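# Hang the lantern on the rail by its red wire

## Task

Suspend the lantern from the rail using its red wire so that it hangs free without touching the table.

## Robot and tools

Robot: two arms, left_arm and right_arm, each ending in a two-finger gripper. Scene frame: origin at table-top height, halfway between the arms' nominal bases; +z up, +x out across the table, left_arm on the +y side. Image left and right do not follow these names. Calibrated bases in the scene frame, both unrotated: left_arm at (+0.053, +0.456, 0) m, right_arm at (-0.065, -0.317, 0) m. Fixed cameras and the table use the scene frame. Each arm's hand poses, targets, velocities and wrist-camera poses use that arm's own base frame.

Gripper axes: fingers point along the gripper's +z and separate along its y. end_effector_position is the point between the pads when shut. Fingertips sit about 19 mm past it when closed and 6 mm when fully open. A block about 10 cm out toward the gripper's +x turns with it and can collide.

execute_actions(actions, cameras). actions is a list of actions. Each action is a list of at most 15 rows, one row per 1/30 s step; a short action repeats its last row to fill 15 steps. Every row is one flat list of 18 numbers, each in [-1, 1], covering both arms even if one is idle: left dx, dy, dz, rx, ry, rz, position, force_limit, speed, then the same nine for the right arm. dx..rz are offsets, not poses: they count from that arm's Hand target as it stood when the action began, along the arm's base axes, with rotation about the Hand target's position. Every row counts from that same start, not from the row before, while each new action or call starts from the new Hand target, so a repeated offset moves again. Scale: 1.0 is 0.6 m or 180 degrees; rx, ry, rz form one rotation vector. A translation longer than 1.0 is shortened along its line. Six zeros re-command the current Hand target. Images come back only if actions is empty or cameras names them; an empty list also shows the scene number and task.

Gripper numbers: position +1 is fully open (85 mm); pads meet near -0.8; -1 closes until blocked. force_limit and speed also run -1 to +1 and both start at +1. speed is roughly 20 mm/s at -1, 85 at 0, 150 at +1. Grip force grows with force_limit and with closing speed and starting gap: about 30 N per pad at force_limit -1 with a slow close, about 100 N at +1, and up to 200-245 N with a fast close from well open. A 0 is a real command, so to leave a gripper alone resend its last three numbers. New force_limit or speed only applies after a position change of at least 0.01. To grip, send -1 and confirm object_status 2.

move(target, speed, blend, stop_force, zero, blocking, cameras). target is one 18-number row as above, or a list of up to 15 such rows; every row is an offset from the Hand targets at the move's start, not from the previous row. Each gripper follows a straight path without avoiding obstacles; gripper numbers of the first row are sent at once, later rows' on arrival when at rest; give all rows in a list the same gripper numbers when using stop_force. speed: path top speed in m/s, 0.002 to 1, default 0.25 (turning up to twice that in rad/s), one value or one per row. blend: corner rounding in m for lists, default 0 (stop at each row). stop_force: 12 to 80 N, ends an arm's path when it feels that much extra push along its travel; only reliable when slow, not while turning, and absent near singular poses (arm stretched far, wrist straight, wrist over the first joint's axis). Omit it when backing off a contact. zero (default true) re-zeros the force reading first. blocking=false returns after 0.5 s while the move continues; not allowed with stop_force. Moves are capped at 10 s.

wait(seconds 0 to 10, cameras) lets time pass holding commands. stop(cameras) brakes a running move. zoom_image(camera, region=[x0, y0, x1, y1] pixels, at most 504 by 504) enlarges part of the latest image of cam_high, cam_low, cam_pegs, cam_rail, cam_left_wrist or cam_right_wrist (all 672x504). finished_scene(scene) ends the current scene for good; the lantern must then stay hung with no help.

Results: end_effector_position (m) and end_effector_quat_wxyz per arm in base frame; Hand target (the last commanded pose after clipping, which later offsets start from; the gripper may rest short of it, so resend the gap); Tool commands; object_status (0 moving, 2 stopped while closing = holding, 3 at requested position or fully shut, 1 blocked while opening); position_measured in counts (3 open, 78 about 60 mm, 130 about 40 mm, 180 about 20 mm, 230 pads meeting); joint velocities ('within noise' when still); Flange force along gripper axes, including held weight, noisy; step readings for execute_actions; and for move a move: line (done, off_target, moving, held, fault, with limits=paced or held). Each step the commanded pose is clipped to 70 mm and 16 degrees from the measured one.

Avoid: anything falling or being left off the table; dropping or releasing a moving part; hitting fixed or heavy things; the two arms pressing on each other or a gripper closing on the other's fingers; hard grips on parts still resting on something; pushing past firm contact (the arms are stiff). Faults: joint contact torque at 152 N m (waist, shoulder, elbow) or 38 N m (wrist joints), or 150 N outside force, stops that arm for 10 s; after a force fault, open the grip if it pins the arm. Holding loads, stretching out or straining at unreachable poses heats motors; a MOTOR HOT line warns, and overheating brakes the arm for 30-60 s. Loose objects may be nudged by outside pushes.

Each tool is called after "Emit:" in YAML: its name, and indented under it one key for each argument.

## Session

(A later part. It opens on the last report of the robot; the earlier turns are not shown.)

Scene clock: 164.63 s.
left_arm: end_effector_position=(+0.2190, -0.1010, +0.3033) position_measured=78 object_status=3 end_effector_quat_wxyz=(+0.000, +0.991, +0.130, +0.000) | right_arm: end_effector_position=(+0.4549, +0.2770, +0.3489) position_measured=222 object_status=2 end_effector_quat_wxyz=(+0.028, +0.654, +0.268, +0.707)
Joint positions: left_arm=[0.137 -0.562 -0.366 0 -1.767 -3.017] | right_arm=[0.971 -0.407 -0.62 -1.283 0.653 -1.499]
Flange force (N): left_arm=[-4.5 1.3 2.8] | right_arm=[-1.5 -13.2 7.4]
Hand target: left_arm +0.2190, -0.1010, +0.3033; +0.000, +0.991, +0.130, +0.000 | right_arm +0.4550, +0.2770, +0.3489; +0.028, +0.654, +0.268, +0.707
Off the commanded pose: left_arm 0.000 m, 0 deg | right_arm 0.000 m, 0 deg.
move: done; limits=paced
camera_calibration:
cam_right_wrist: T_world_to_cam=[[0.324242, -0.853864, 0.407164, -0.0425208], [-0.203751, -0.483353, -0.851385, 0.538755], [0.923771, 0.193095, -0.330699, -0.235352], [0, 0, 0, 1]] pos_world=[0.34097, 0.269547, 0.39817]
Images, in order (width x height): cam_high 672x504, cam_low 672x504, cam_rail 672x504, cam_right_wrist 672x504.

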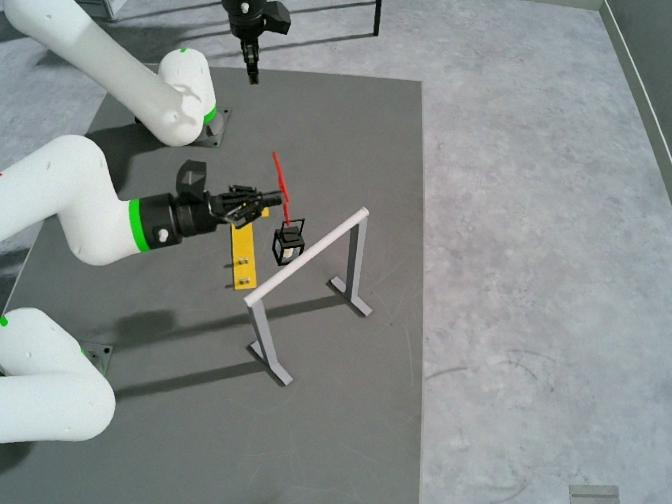

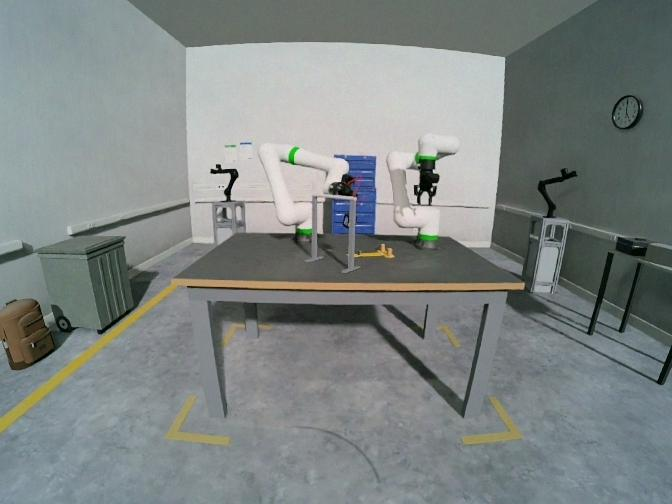

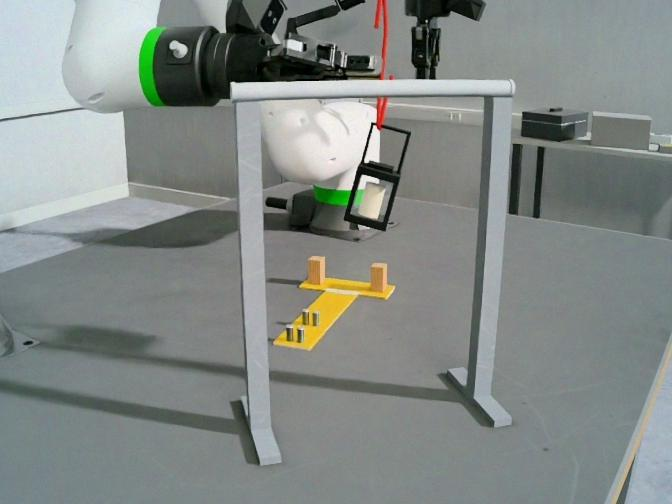

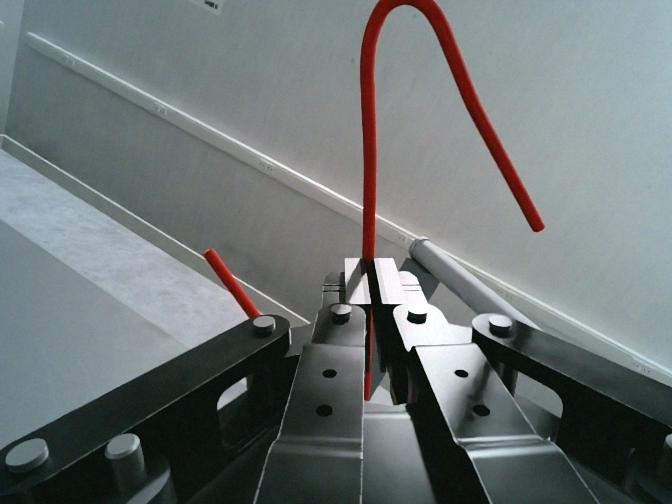

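Emit:
move:
  target:
    - [0,0,0,0,0,0,0.4,-0.4,-0.5,0.0583,-0.0533,-0.03,0,0,0,-1,-0.6,-1]
    - [0,0,0,0,0,0,0.4,-0.4,-0.5,0.0967,-0.0883,-0.0533,0,0,0,-1,-0.6,-1]
  speed: 0.08
  blend: 0.01
  cameras: ["cam_high","cam_rail","cam_right_wrist"]

Emit:
zoom_image:
  camera: "cam_rail"
  region: [300, 0, 500, 150]

Emit:
zoom_image:
  camera: "cam_right_wrist"
  region: [300, 0, 672, 300]

Scene clock: 167.10 s.
left_arm: end_effector_position=(+0.2190, -0.1010, +0.3033) position_measured=78 object_status=3 end_effector_quat_wxyz=(+0.000, +0.991, +0.130, +0.000) | right_arm: end_effector_position=(+0.5130, +0.2240, +0.3170) position_measured=222 object_status=2 end_effector_quat_wxyz=(+0.028, +0.654, +0.268, +0.707)
Joint positions: left_arm=[0.137 -0.562 -0.366 0 -1.767 -3.017] | right_arm=[0.814 -0.302 -0.694 -0.92 0.599 -1.887]
Flange force (N): left_arm=[-5.2 1.6 3.5] | right_arm=no reading
Hand target: left_arm +0.2190, -0.1010, +0.3033; +0.000, +0.991, +0.130, +0.000 | right_arm +0.5130, +0.2240, +0.3169; +0.028, +0.654, +0.268, +0.707
Off the commanded pose: left_arm 0.000 m, 0 deg | right_arm 0.000 m, 0 deg.
move: done
camera_calibration:
cam_right_wrist: T_world_to_cam=[[0.324163, -0.853881, 0.407191, -0.0935684], [-0.203796, -0.483361, -0.851369, 0.497809], [0.923789, 0.192999, -0.330705, -0.289229], [0, 0, 0, 1]] pos_world=[0.39897, 0.216546, 0.36627]
Images, in order (width x height): cam_high 672x504, cam_rail 672x504, cam_right_wrist 672x504.

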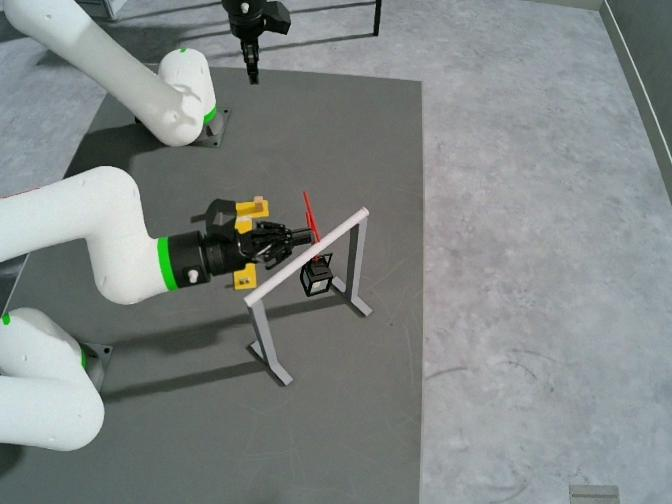

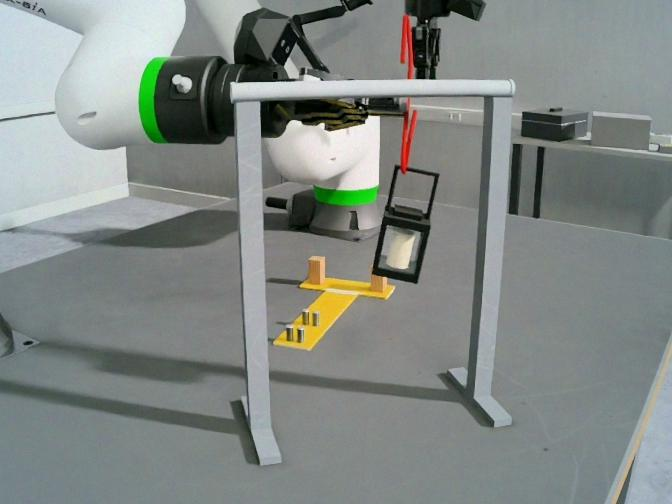

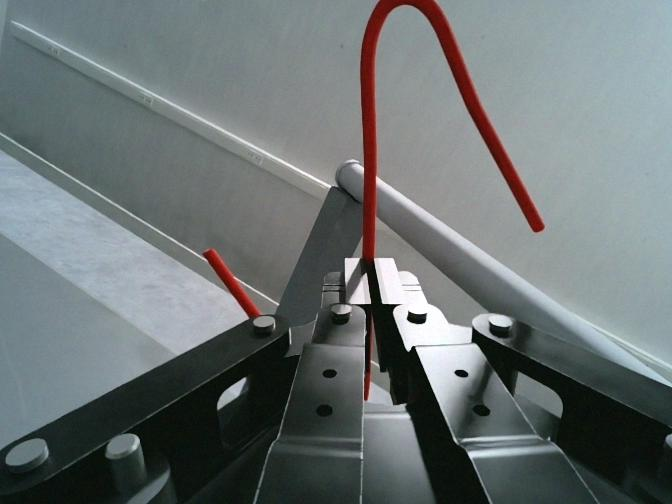

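Scaled by 2.520 from the camera's 672x504 image, which has a finer 960x720 frame.

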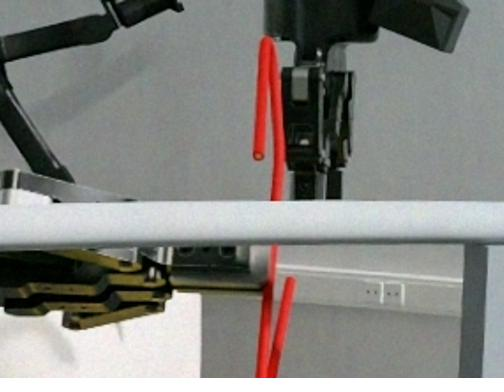

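Scaled by 1.355 from the camera's 672x504 image, which has a finer 960x720 frame.

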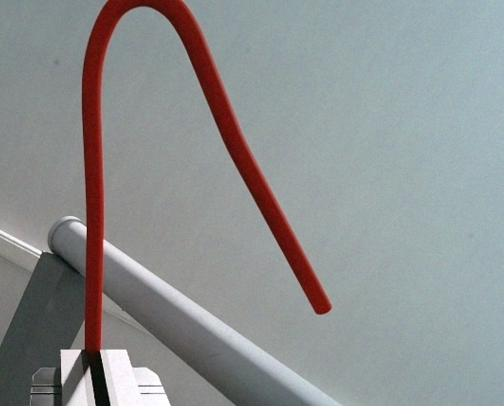

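Emit:
move:
  target:
    - [0,0,0,0,0,0,0.4,-0.4,-0.5,0.0217,-0.02,-0.0233,0,0,0,-1,-0.6,-1]
    - [0,0,0,0,0,0,0.4,-0.4,-0.5,0.0383,-0.035,-0.04,0,0,0,-1,-0.6,-1]
  speed: 0.05
  blend: 0.004
  cameras: ["cam_high","cam_rail","cam_right_wrist"]

Emit:
zoom_image:
  camera: "cam_rail"
  region: [300, 0, 500, 150]

Emit:
zoom_image:
  camera: "cam_right_wrist"
  region: [300, 0, 672, 300]

Emit:
zoom_image:
  camera: "cam_high"
  region: [250, 180, 370, 280]

Scene clock: 168.93 s.
left_arm: end_effector_position=(+0.2190, -0.1010, +0.3033) position_measured=78 object_status=3 end_effector_quat_wxyz=(+0.000, +0.991, +0.130, +0.000) | right_arm: end_effector_position=(+0.5290, +0.2099, +0.2965) position_measured=222 object_status=2 end_effector_quat_wxyz=(+0.028, +0.656, +0.270, +0.704)
Joint positions: left_arm=[0.137 -0.562 -0.366 0 -1.767 -3.017] | right_arm=[0.781 -0.233 -0.732 -0.771 0.641 -2.052]
Flange force (N): left_arm=[-5.3 1.7 3.2] | right_arm=[-0.6 -9.2 7.6]
Flange force when the fault began (N): right_arm=[34.0 -102.4 -50.9]
Hand target: left_arm +0.2190, -0.1010, +0.3033; +0.000, +0.991, +0.130, +0.000 | right_arm +0.5290, +0.2099, +0.2965; +0.028, +0.656, +0.270, +0.704 (not the last commanded pose)
Tool commands: left_gripper/position=+0.4 left_gripper/force_limit=-0.4 left_gripper/speed=-0.5 right_gripper/position=-1.0 right_gripper/force_limit=-0.6 right_gripper/speed=-1.0
Off the commanded pose: left_arm 0.000 m, 0 deg | right_arm 0.010 m, 0 deg.
FORCE FAULT: contact force on the right arm reached its limit, and that arm stopped. The contact can be on any part of that arm, not only on its tool. That arm's remaining commands of this call were not run. That arm is still stopped at the end of this call. That arm stays stopped for about 10 more seconds. Until then a move that you send moves the other arm only, and its call returns only when the move has ended. Once the stop has ended, the next robot result says so. If the stop ends while you think or write, that arm runs what you send next, counted from a new Hand target: where the arm stands when the stop ends. While its stop runs, that arm takes no new command, but its gripper still runs the gripper command that each later call begins with. Until it ends, the stop uses up actions while you think or wait. An arm that is not stopped still takes commands.
move: fault (right_arm)
camera_calibration:
cam_right_wrist: T_world_to_cam=[[0.329146, -0.851, 0.409222, -0.106328], [-0.207894, -0.488043, -0.847699, 0.478868], [0.92111, 0.193942, -0.337555, -0.304854], [0, 0, 0, 1]] pos_world=[0.415355, 0.202347, 0.346543]
Images, in order (width x height): cam_high 672x504, cam_rail 672x504, cam_right_wrist 672x504.

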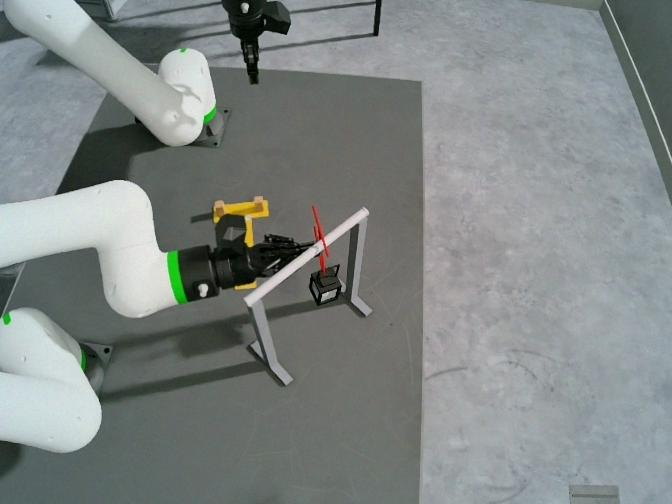

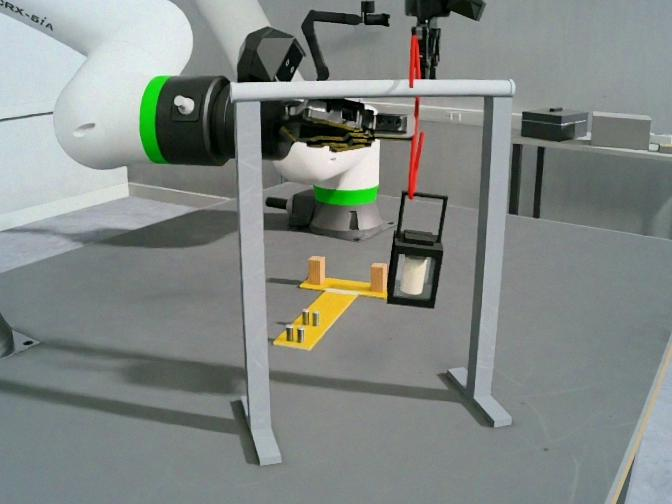

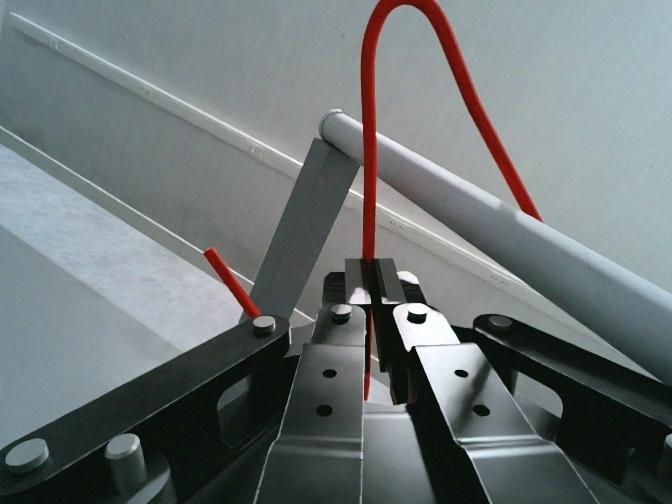

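Scaled by 2.520 from the camera's 672x504 image, which has a finer 960x720 frame.

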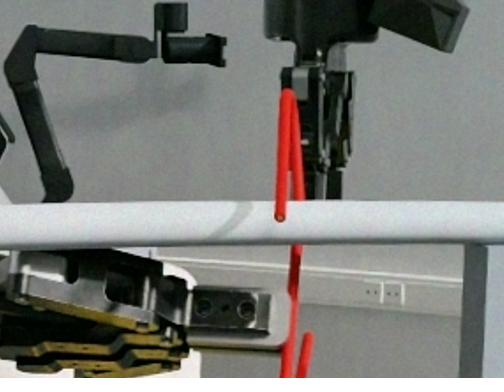

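Scaled by 1.355 from the camera's 672x504 image, which has a finer 960x720 frame.

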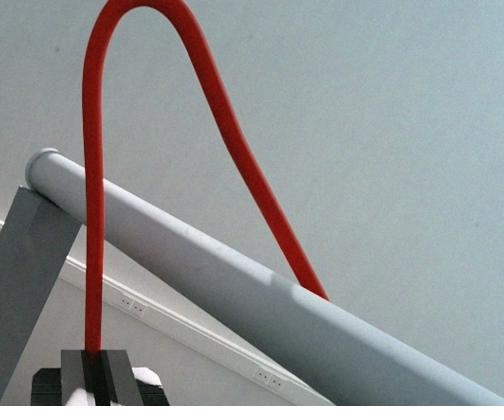

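Scaled by 4.200 from the camera's 672x504 image, which has a finer 960x720 frame.

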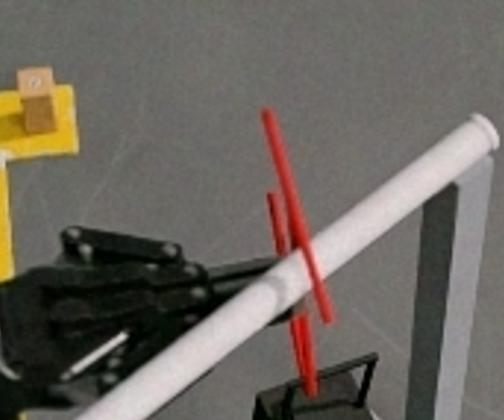

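Emit:
wait:
  seconds: 9

Emit:
wait:
  seconds: 1

Emit:
move:
  target:
    - [0,0,0,0,0,0,0.4,-0.4,-0.5,-0.006,0.006,0,0,0,0,-1,-0.6,-1]
    - [0,0,0,0,0,0,0.4,-0.4,-0.5,-0.006,0.006,0,0,0,-0.083,-1,-0.6,-1]
  speed: 0.04
  cameras: ["cam_high","cam_rail","cam_right_wrist"]

Emit:
zoom_image:
  camera: "cam_rail"
  region: [300, 0, 500, 150]

Emit:
zoom_image:
  camera: "cam_high"
  region: [250, 180, 370, 280]

Scene clock: 179.93 s.
left_arm: end_effector_position=(+0.2190, -0.1010, +0.3033) position_measured=78 object_status=3 end_effector_quat_wxyz=(+0.000, +0.991, +0.130, +0.000) | right_arm: end_effector_position=(+0.5290, +0.2099, +0.2965) position_measured=222 object_status=2 end_effector_quat_wxyz=(+0.028, +0.656, +0.270, +0.704)
Joint positions: left_arm=[0.137 -0.562 -0.366 0 -1.767 -3.017] | right_arm=[0.781 -0.233 -0.732 -0.771 0.641 -2.052]
Flange force (N): left_arm=[-5.1 1.7 3.5] | right_arm=[-1.4 -9.1 8.8]
Hand target: left_arm +0.2190, -0.1010, +0.3033; +0.000, +0.991, +0.130, +0.000 | right_arm +0.5290, +0.2099, +0.2965; +0.028, +0.656, +0.270, +0.704 (not the last commanded pose)
Tool commands: left_gripper/position=+0.4 left_gripper/force_limit=-0.4 left_gripper/speed=-0.5 right_gripper/position=-1.0 right_gripper/force_limit=-0.6 right_gripper/speed=-1.0
Off the commanded pose: left_arm 0.000 m, 0 deg | right_arm 0.010 m, 0 deg.
FORCE FAULT, CONTINUED: the right arm's stop, for the force fault that an earlier result reported, is over. The rest of the stop counts as 19 of the actions that you can send in this scene. That arm's target is now where it stood when the stop ended, not its last command. That arm accepts commands again.
wait: 9.00 s; at rest from the start

Scene clock: 180.93 s.
left_arm: end_effector_position=(+0.2190, -0.1010, +0.3033) position_measured=78 object_status=3 end_effector_quat_wxyz=(+0.000, +0.991, +0.130, +0.000) | right_arm: end_effector_position=(+0.5290, +0.2099, +0.2965) position_measured=222 object_status=2 end_effector_quat_wxyz=(+0.028, +0.656, +0.270, +0.704)
Joint positions: left_arm=[0.137 -0.562 -0.366 0 -1.767 -3.017] | right_arm=[0.781 -0.233 -0.732 -0.771 0.641 -2.052]
Flange force (N): left_arm=[-5.3 1.4 3.6] | right_arm=[-1.0 -8.3 7.3]
Hand target: left_arm +0.2190, -0.1010, +0.3033; +0.000, +0.991, +0.130, +0.000 | right_arm +0.5290, +0.2099, +0.2965; +0.028, +0.656, +0.270, +0.704 (not the last commanded pose)
Tool commands: left_gripper/position=+0.4 left_gripper/force_limit=-0.4 left_gripper/speed=-0.5 right_gripper/position=-1.0 right_gripper/force_limit=-0.6 right_gripper/speed=-1.0
Off the commanded pose: left_arm 0.000 m, 0 deg | right_arm 0.010 m, 0 deg.
wait: 1.00 s; at rest by 0.17 s

Scene clock: 185.20 s.
left_arm: end_effector_position=(+0.2190, -0.1010, +0.3033) position_measured=78 object_status=3 end_effector_quat_wxyz=(+0.000, +0.991, +0.130, +0.000) | right_arm: end_effector_position=(+0.5254, +0.2134, +0.2965) position_measured=222 object_status=2 end_effector_quat_wxyz=(+0.119, +0.686, +0.183, +0.694)
Joint positions: left_arm=[0.137 -0.562 -0.366 0 -1.767 -3.017] | right_arm=[0.887 -0.144 -0.584 -1.183 0.882 -1.718]
Flange force (N): left_arm=[-4.3 1.8 2.7] | right_arm=[-0.1 -11.2 5.0]
Hand target: left_arm +0.2190, -0.1010, +0.3033; +0.000, +0.991, +0.130, +0.000 | right_arm +0.5254, +0.2135, +0.2965; +0.119, +0.686, +0.183, +0.694
Off the commanded pose: left_arm 0.000 m, 0 deg | right_arm 0.000 m, 0 deg.
move: done
camera_calibration:
cam_right_wrist: T_world_to_cam=[[0.0986827, -0.907082, 0.409223, 0.0309825], [-0.326677, -0.41797, -0.847693, 0.527356], [0.93997, -0.050031, -0.337569, -0.260138], [0, 0, 0, 1]] pos_world=[0.41374, 0.235507, 0.346543]
Images, in order (width x height): cam_high 672x504, cam_rail 672x504, cam_right_wrist 672x504.

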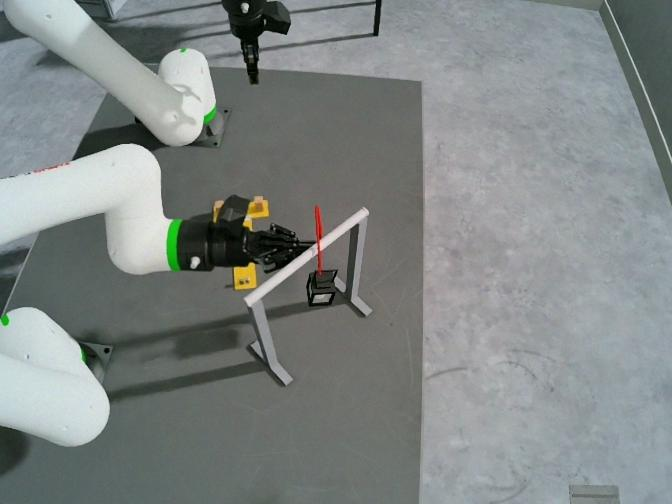

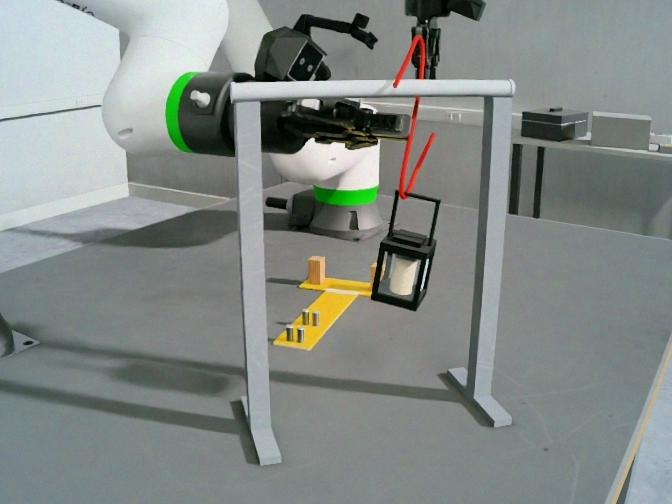

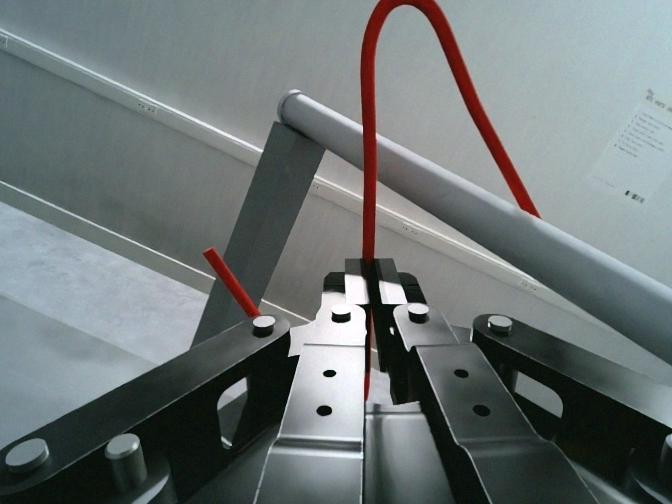

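Scaled by 2.520 from the camera's 672x504 image, which has a finer 960x720 frame.

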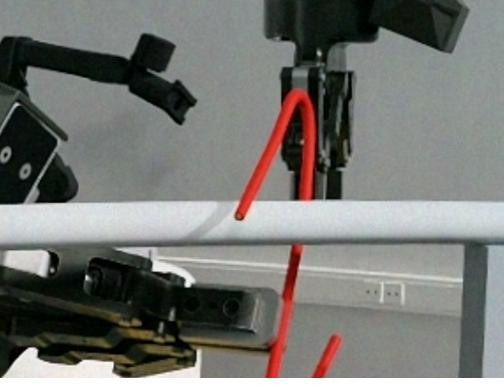

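Scaled by 4.200 from the camera's 672x504 image, which has a finer 960x720 frame.

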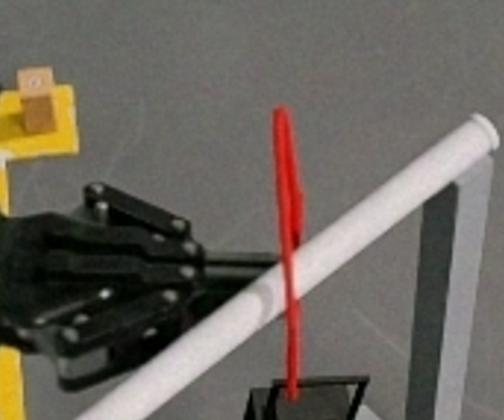

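Emit:
move:
  target: [0,0,0,0,0,0,0.4,-0.4,-0.5,0.006,-0.006,-0.025,0,0,0,-1,-0.6,-1]
  speed: 0.02
  stop_force: 12
  cameras: ["cam_high","cam_rail","cam_right_wrist"]

Emit:
zoom_image:
  camera: "cam_rail"
  region: [300, 0, 500, 150]

Emit:
zoom_image:
  camera: "cam_right_wrist"
  region: [300, 0, 672, 300]

Scene clock: 187.43 s.
left_arm: end_effector_position=(+0.2190, -0.1010, +0.3033) position_measured=78 object_status=3 end_effector_quat_wxyz=(+0.000, +0.991, +0.130, +0.000) | right_arm: end_effector_position=(+0.5290, +0.2099, +0.2815) position_measured=222 object_status=2 end_effector_quat_wxyz=(+0.119, +0.686, +0.183, +0.694)
Joint positions: left_arm=[0.137 -0.562 -0.366 0 -1.767 -3.017] | right_arm=[0.887 -0.105 -0.602 -1.141 0.905 -1.785]
Flange force (N): left_arm=[-4.9 1.8 3.2] | right_arm=[0.9 -8.6 3.8]
Hand target: left_arm +0.2190, -0.1010, +0.3033; +0.000, +0.991, +0.130, +0.000 | right_arm +0.5290, +0.2099, +0.2815; +0.119, +0.686, +0.183, +0.694
Off the commanded pose: left_arm 0.000 m, 0 deg | right_arm 0.000 m, 0 deg.
move: done
camera_calibration:
cam_right_wrist: T_world_to_cam=[[0.0986827, -0.907082, 0.409223, 0.0335001], [-0.326677, -0.41797, -0.847693, 0.514312], [0.93997, -0.050031, -0.337569, -0.268766], [0, 0, 0, 1]] pos_world=[0.41734, 0.231907, 0.331543]
Images, in order (width x height): cam_high 672x504, cam_rail 672x504, cam_right_wrist 672x504.

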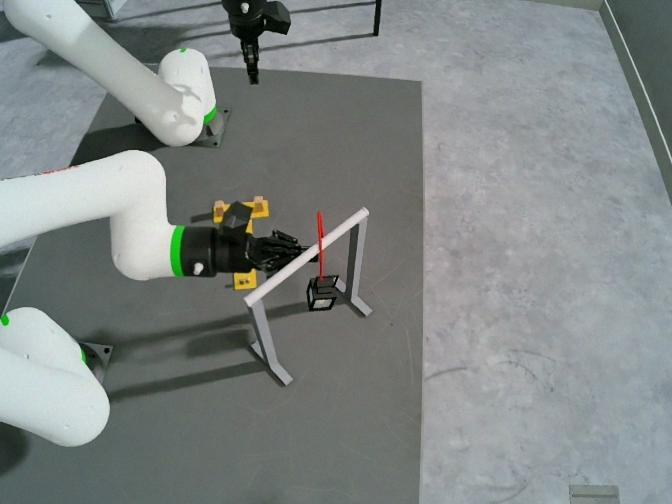

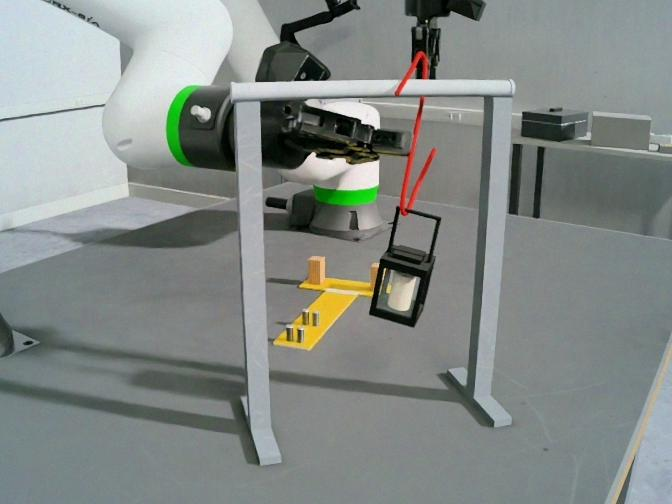

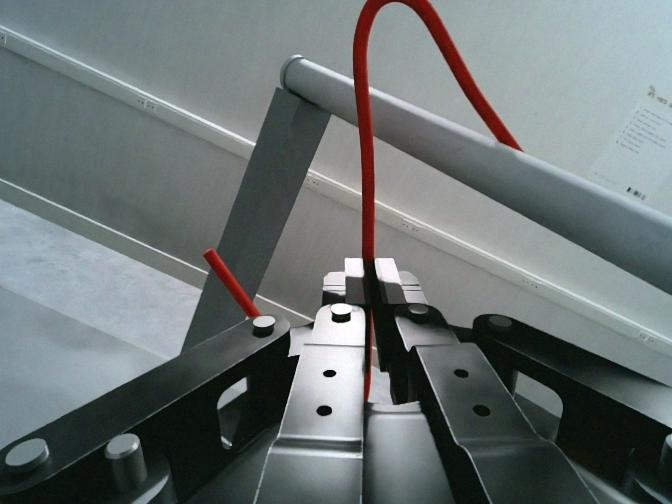

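Scaled by 2.520 from the camera's 672x504 image, which has a finer 960x720 frame.

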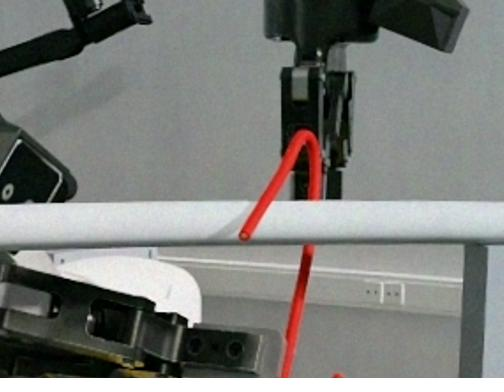

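Scaled by 1.355 from the camera's 672x504 image, which has a finer 960x720 frame.

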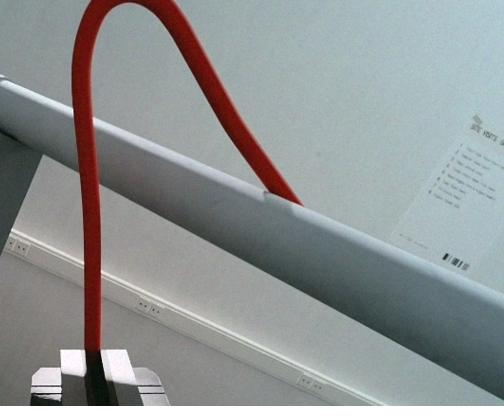

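Emit:
move:
  target: [0,0,0,0,0,0,0.4,-0.4,-0.5,0.009,-0.008,-0.018,0,0,0,-1,-0.6,-1]
  speed: 0.015
  stop_force: 12
  cameras: ["cam_low","cam_rail","cam_right_wrist"]

Emit:
zoom_image:
  camera: "cam_rail"
  region: [300, 0, 500, 150]

Emit:
zoom_image:
  camera: "cam_right_wrist"
  region: [300, 0, 672, 300]

Scene clock: 189.90 s.
left_arm: end_effector_position=(+0.2190, -0.1010, +0.3033) position_measured=78 object_status=3 end_effector_quat_wxyz=(+0.000, +0.991, +0.130, +0.000) | right_arm: end_effector_position=(+0.5344, +0.2051, +0.2707) position_measured=222 object_status=2 end_effector_quat_wxyz=(+0.119, +0.686, +0.183, +0.694)
Joint positions: left_arm=[0.137 -0.562 -0.366 0 -1.767 -3.017] | right_arm=[0.877 -0.073 -0.614 -1.103 0.916 -1.84]
Flange force (N): left_arm=[-4.7 1.6 3.1] | right_arm=[0.8 -11.3 3.9]
Hand target: left_arm +0.2190, -0.1010, +0.3033; +0.000, +0.991, +0.130, +0.000 | right_arm +0.5344, +0.2051, +0.2707; +0.119, +0.686, +0.183, +0.694
Off the commanded pose: left_arm 0.000 m, 0 deg | right_arm 0.000 m, 0 deg.
move: done
camera_calibration:
cam_right_wrist: T_world_to_cam=[[0.098594, -0.907082, 0.409244, 0.033063], [-0.326717, -0.417958, -0.847683, 0.504926], [0.939966, -0.0501307, -0.337567, -0.277703], [0, 0, 0, 1]] pos_world=[0.42274, 0.227107, 0.320743]
Images, in order (width x height): cam_low 672x504, cam_rail 672x504, cam_right_wrist 672x504.

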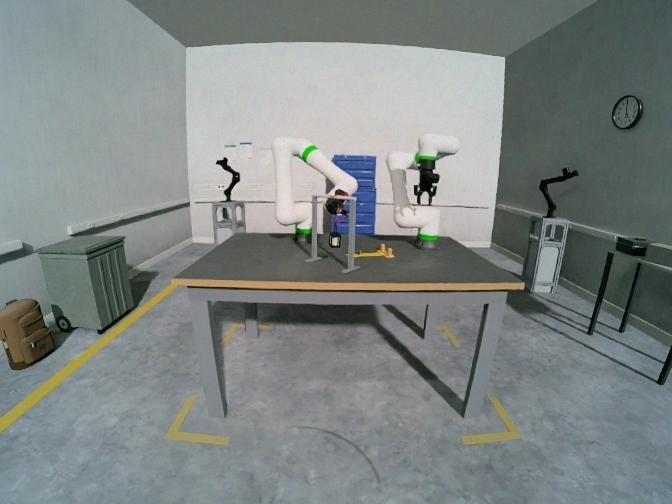

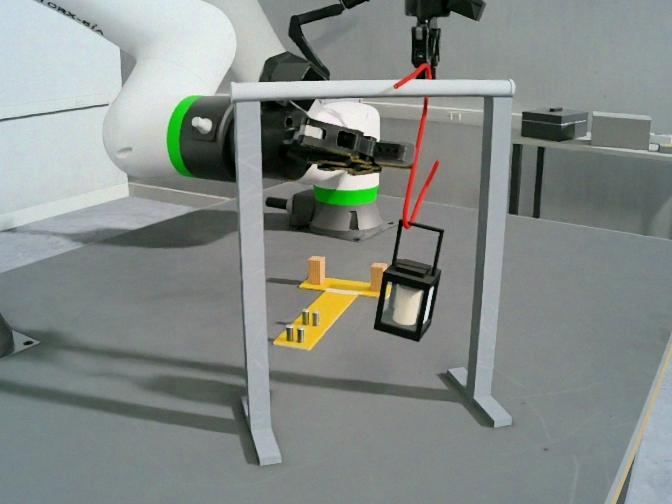

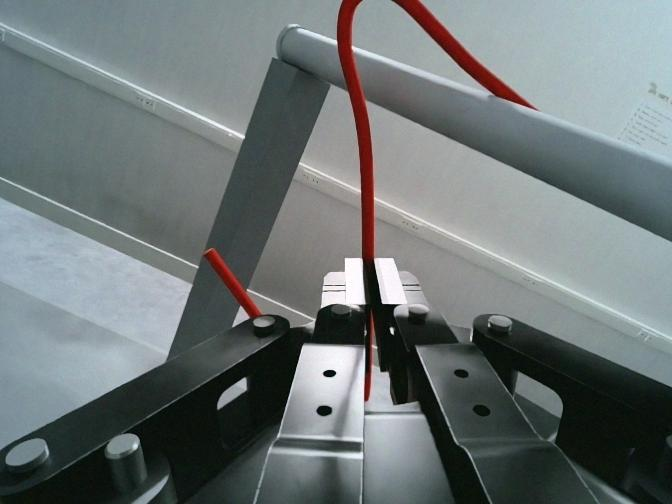

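Scaled by 2.520 from the camera's 672x504 image, which has a finer 960x720 frame.

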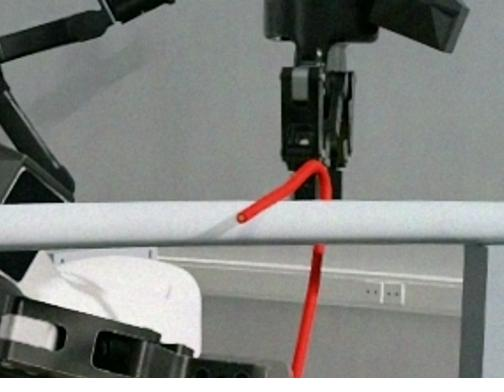

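Scaled by 1.355 from the camera's 672x504 image, which has a finer 960x720 frame.

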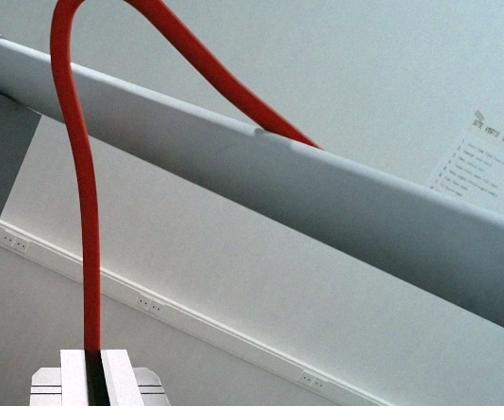

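Emit:
move:
  target:
    - [0,0,0,0,0,0,0.4,-0.4,-0.5,0,0,0.0233,0,0,0,-1,-0.6,-1]
    - [0,0,0,0,0,0,0.4,-0.4,-0.5,0.0123,-0.0113,0.0233,0,0,0,-1,-0.6,-1]
  speed: 0.03
  cameras: ["cam_high","cam_rail","cam_right_wrist"]

Emit:
zoom_image:
  camera: "cam_rail"
  region: [300, 0, 500, 150]

Emit:
zoom_image:
  camera: "cam_right_wrist"
  region: [300, 0, 672, 300]

Emit:
zoom_image:
  camera: "cam_high"
  region: [270, 190, 370, 290]

Scene clock: 193.20 s.
left_arm: end_effector_position=(+0.2190, -0.1010, +0.3033) position_measured=78 object_status=3 end_effector_quat_wxyz=(+0.000, +0.991, +0.130, +0.000) | right_arm: end_effector_position=(+0.5418, +0.1983, +0.2847) position_measured=222 object_status=2 end_effector_quat_wxyz=(+0.119, +0.686, +0.183, +0.694)
Joint positions: left_arm=[0.137 -0.562 -0.366 0 -1.767 -3.017] | right_arm=[0.84 -0.106 -0.598 -1.108 0.865 -1.803]
Flange force (N): left_arm=[-5.0 1.8 4.1] | right_arm=[0.1 -12.3 1.7]
Hand target: left_arm +0.2190, -0.1010, +0.3033; +0.000, +0.991, +0.130, +0.000 | right_arm +0.5418, +0.1983, +0.2847; +0.119, +0.686, +0.183, +0.694
Off the commanded pose: left_arm 0.000 m, 0 deg | right_arm 0.000 m, 0 deg.
move: done
camera_calibration:
cam_right_wrist: T_world_to_cam=[[0.0986326, -0.907084, 0.409231, 0.0204342], [-0.326797, -0.417954, -0.847655, 0.516359], [0.939934, -0.0501291, -0.337656, -0.280137], [0, 0, 0, 1]] pos_world=[0.430039, 0.220307, 0.334742]
Images, in order (width x height): cam_high 672x504, cam_rail 672x504, cam_right_wrist 672x504.

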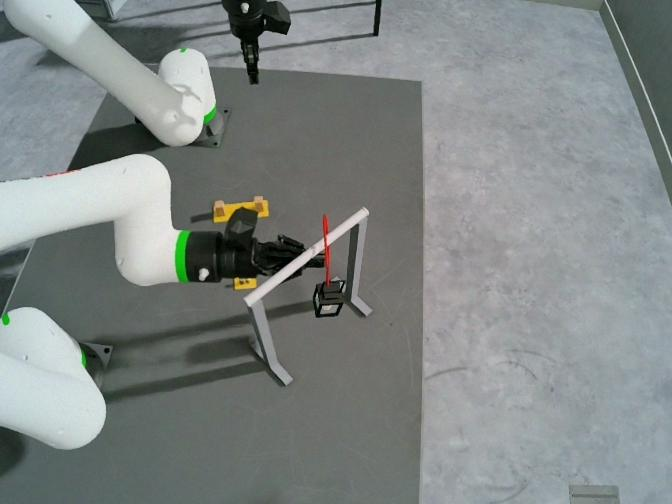

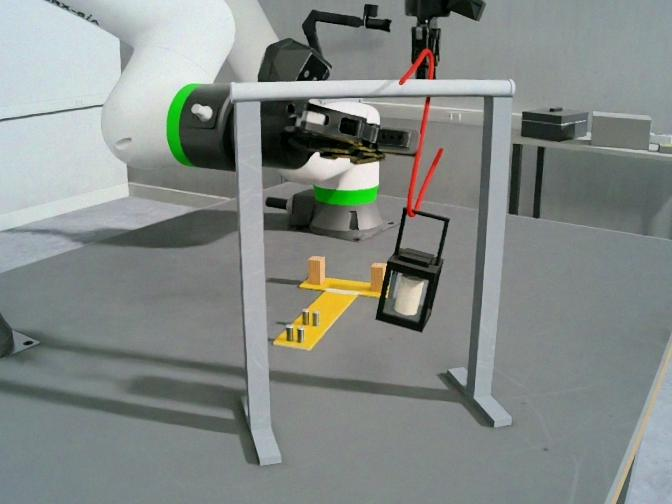

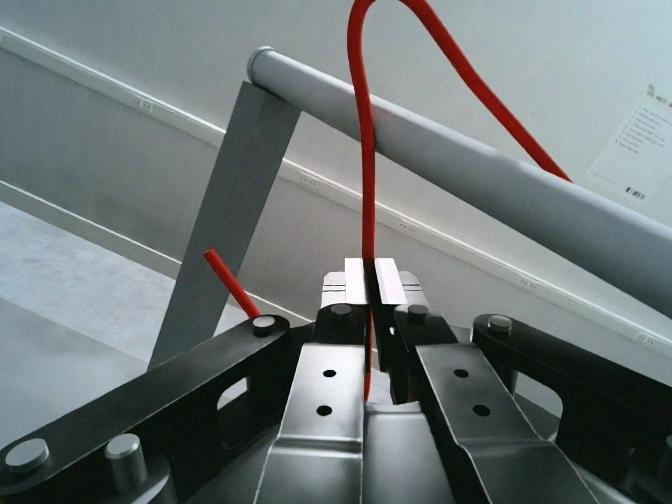

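Scaled by 2.520 from the camera's 672x504 image, which has a finer 960x720 frame.

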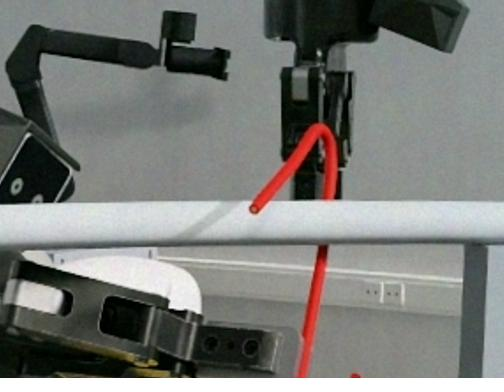

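Scaled by 1.355 from the camera's 672x504 image, which has a finer 960x720 frame.

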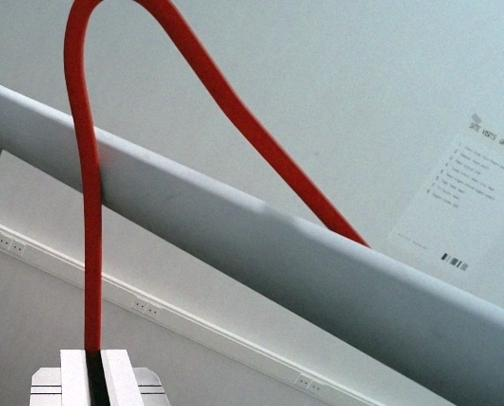

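Scaled by 5.040 from the camera's 672x504 image, which has a finer 960x720 frame.

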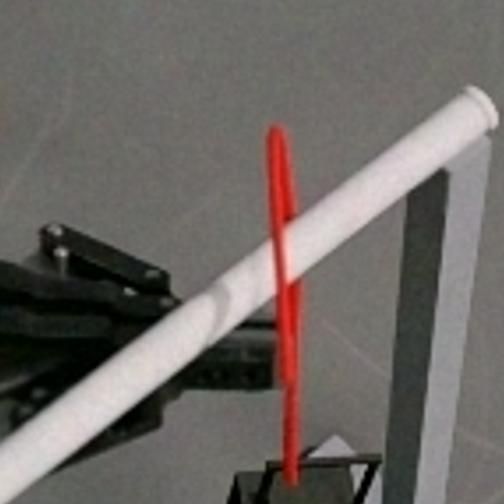

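Emit:
move:
  target:
    - [0,0,0,0,0,0,0.4,-0.4,-0.5,0.0098,-0.009,-0.01,0,0,0,-1,-0.6,-1]
    - [0,0,0,0,0,0,0.4,-0.4,-0.5,0.0098,-0.009,-0.025,0,0,0,-1,-0.6,-1]
  speed: 0.02
  cameras: ["cam_high","cam_rail","cam_right_wrist"]

Emit:
zoom_image:
  camera: "cam_rail"
  region: [300, 0, 500, 150]

Emit:
zoom_image:
  camera: "cam_right_wrist"
  region: [300, 0, 672, 300]

Emit:
zoom_image:
  camera: "cam_high"
  region: [270, 190, 370, 290]

Scene clock: 195.27 s.
left_arm: end_effector_position=(+0.2190, -0.1010, +0.3033) position_measured=78 object_status=3 end_effector_quat_wxyz=(+0.000, +0.991, +0.130, +0.000) | right_arm: end_effector_position=(+0.5477, +0.1929, +0.2697) position_measured=222 object_status=2 end_effector_quat_wxyz=(+0.119, +0.686, +0.183, +0.694)
Joint positions: left_arm=[0.137 -0.562 -0.366 0 -1.767 -3.017] | right_arm=[0.832 -0.062 -0.615 -1.056 0.888 -1.877]
Flange force (N): left_arm=[-4.9 2.6 3.4] | right_arm=[-0.6 -9.5 3.5]
Hand target: left_arm +0.2190, -0.1010, +0.3033; +0.000, +0.991, +0.130, +0.000 | right_arm +0.5477, +0.1929, +0.2697; +0.119, +0.686, +0.183, +0.694
Off the commanded pose: left_arm 0.000 m, 0 deg | right_arm 0.000 m, 0 deg.
move: done
camera_calibration:
cam_right_wrist: T_world_to_cam=[[0.0986326, -0.907084, 0.409231, 0.0210925], [-0.326797, -0.417954, -0.847655, 0.503316], [0.939934, -0.0501291, -0.337656, -0.291018], [0, 0, 0, 1]] pos_world=[0.435939, 0.214907, 0.319742]
Images, in order (width x height): cam_high 672x504, cam_rail 672x504, cam_right_wrist 672x504.

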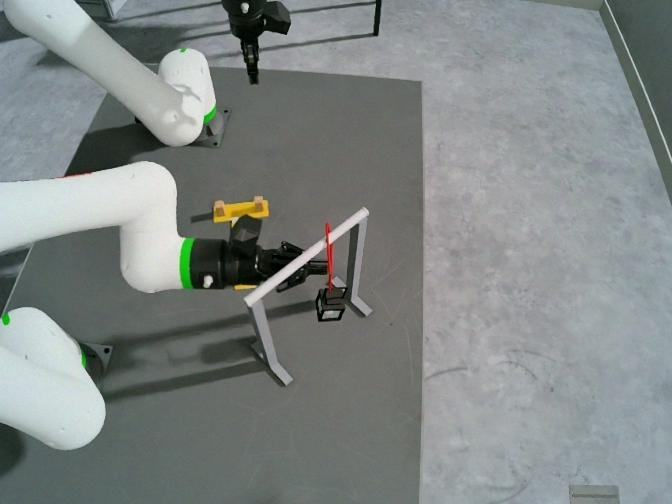

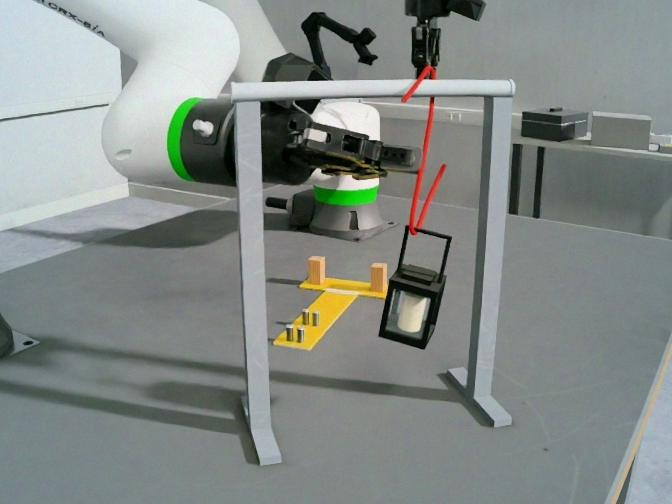

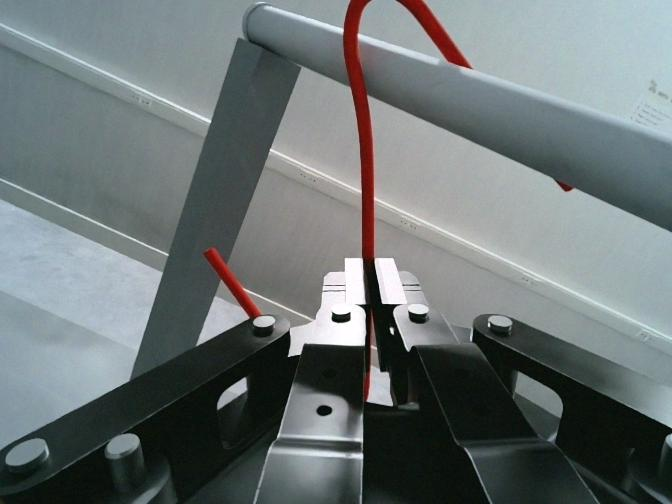

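Scaled by 2.520 from the camera's 672x504 image, which has a finer 960x720 frame.

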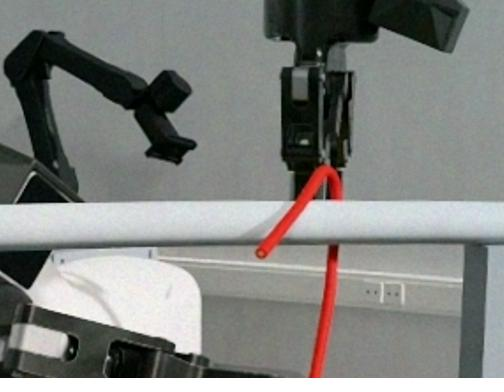

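Scaled by 1.355 from the camera's 672x504 image, which has a finer 960x720 frame.

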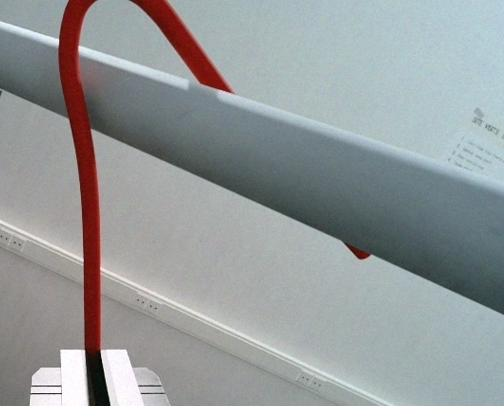

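Scaled by 5.040 from the camera's 672x504 image, which has a finer 960x720 frame.

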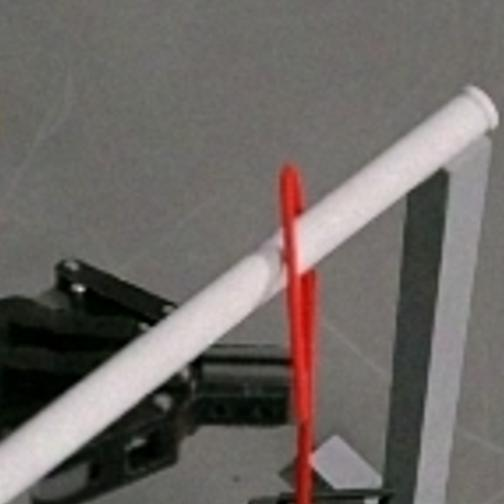

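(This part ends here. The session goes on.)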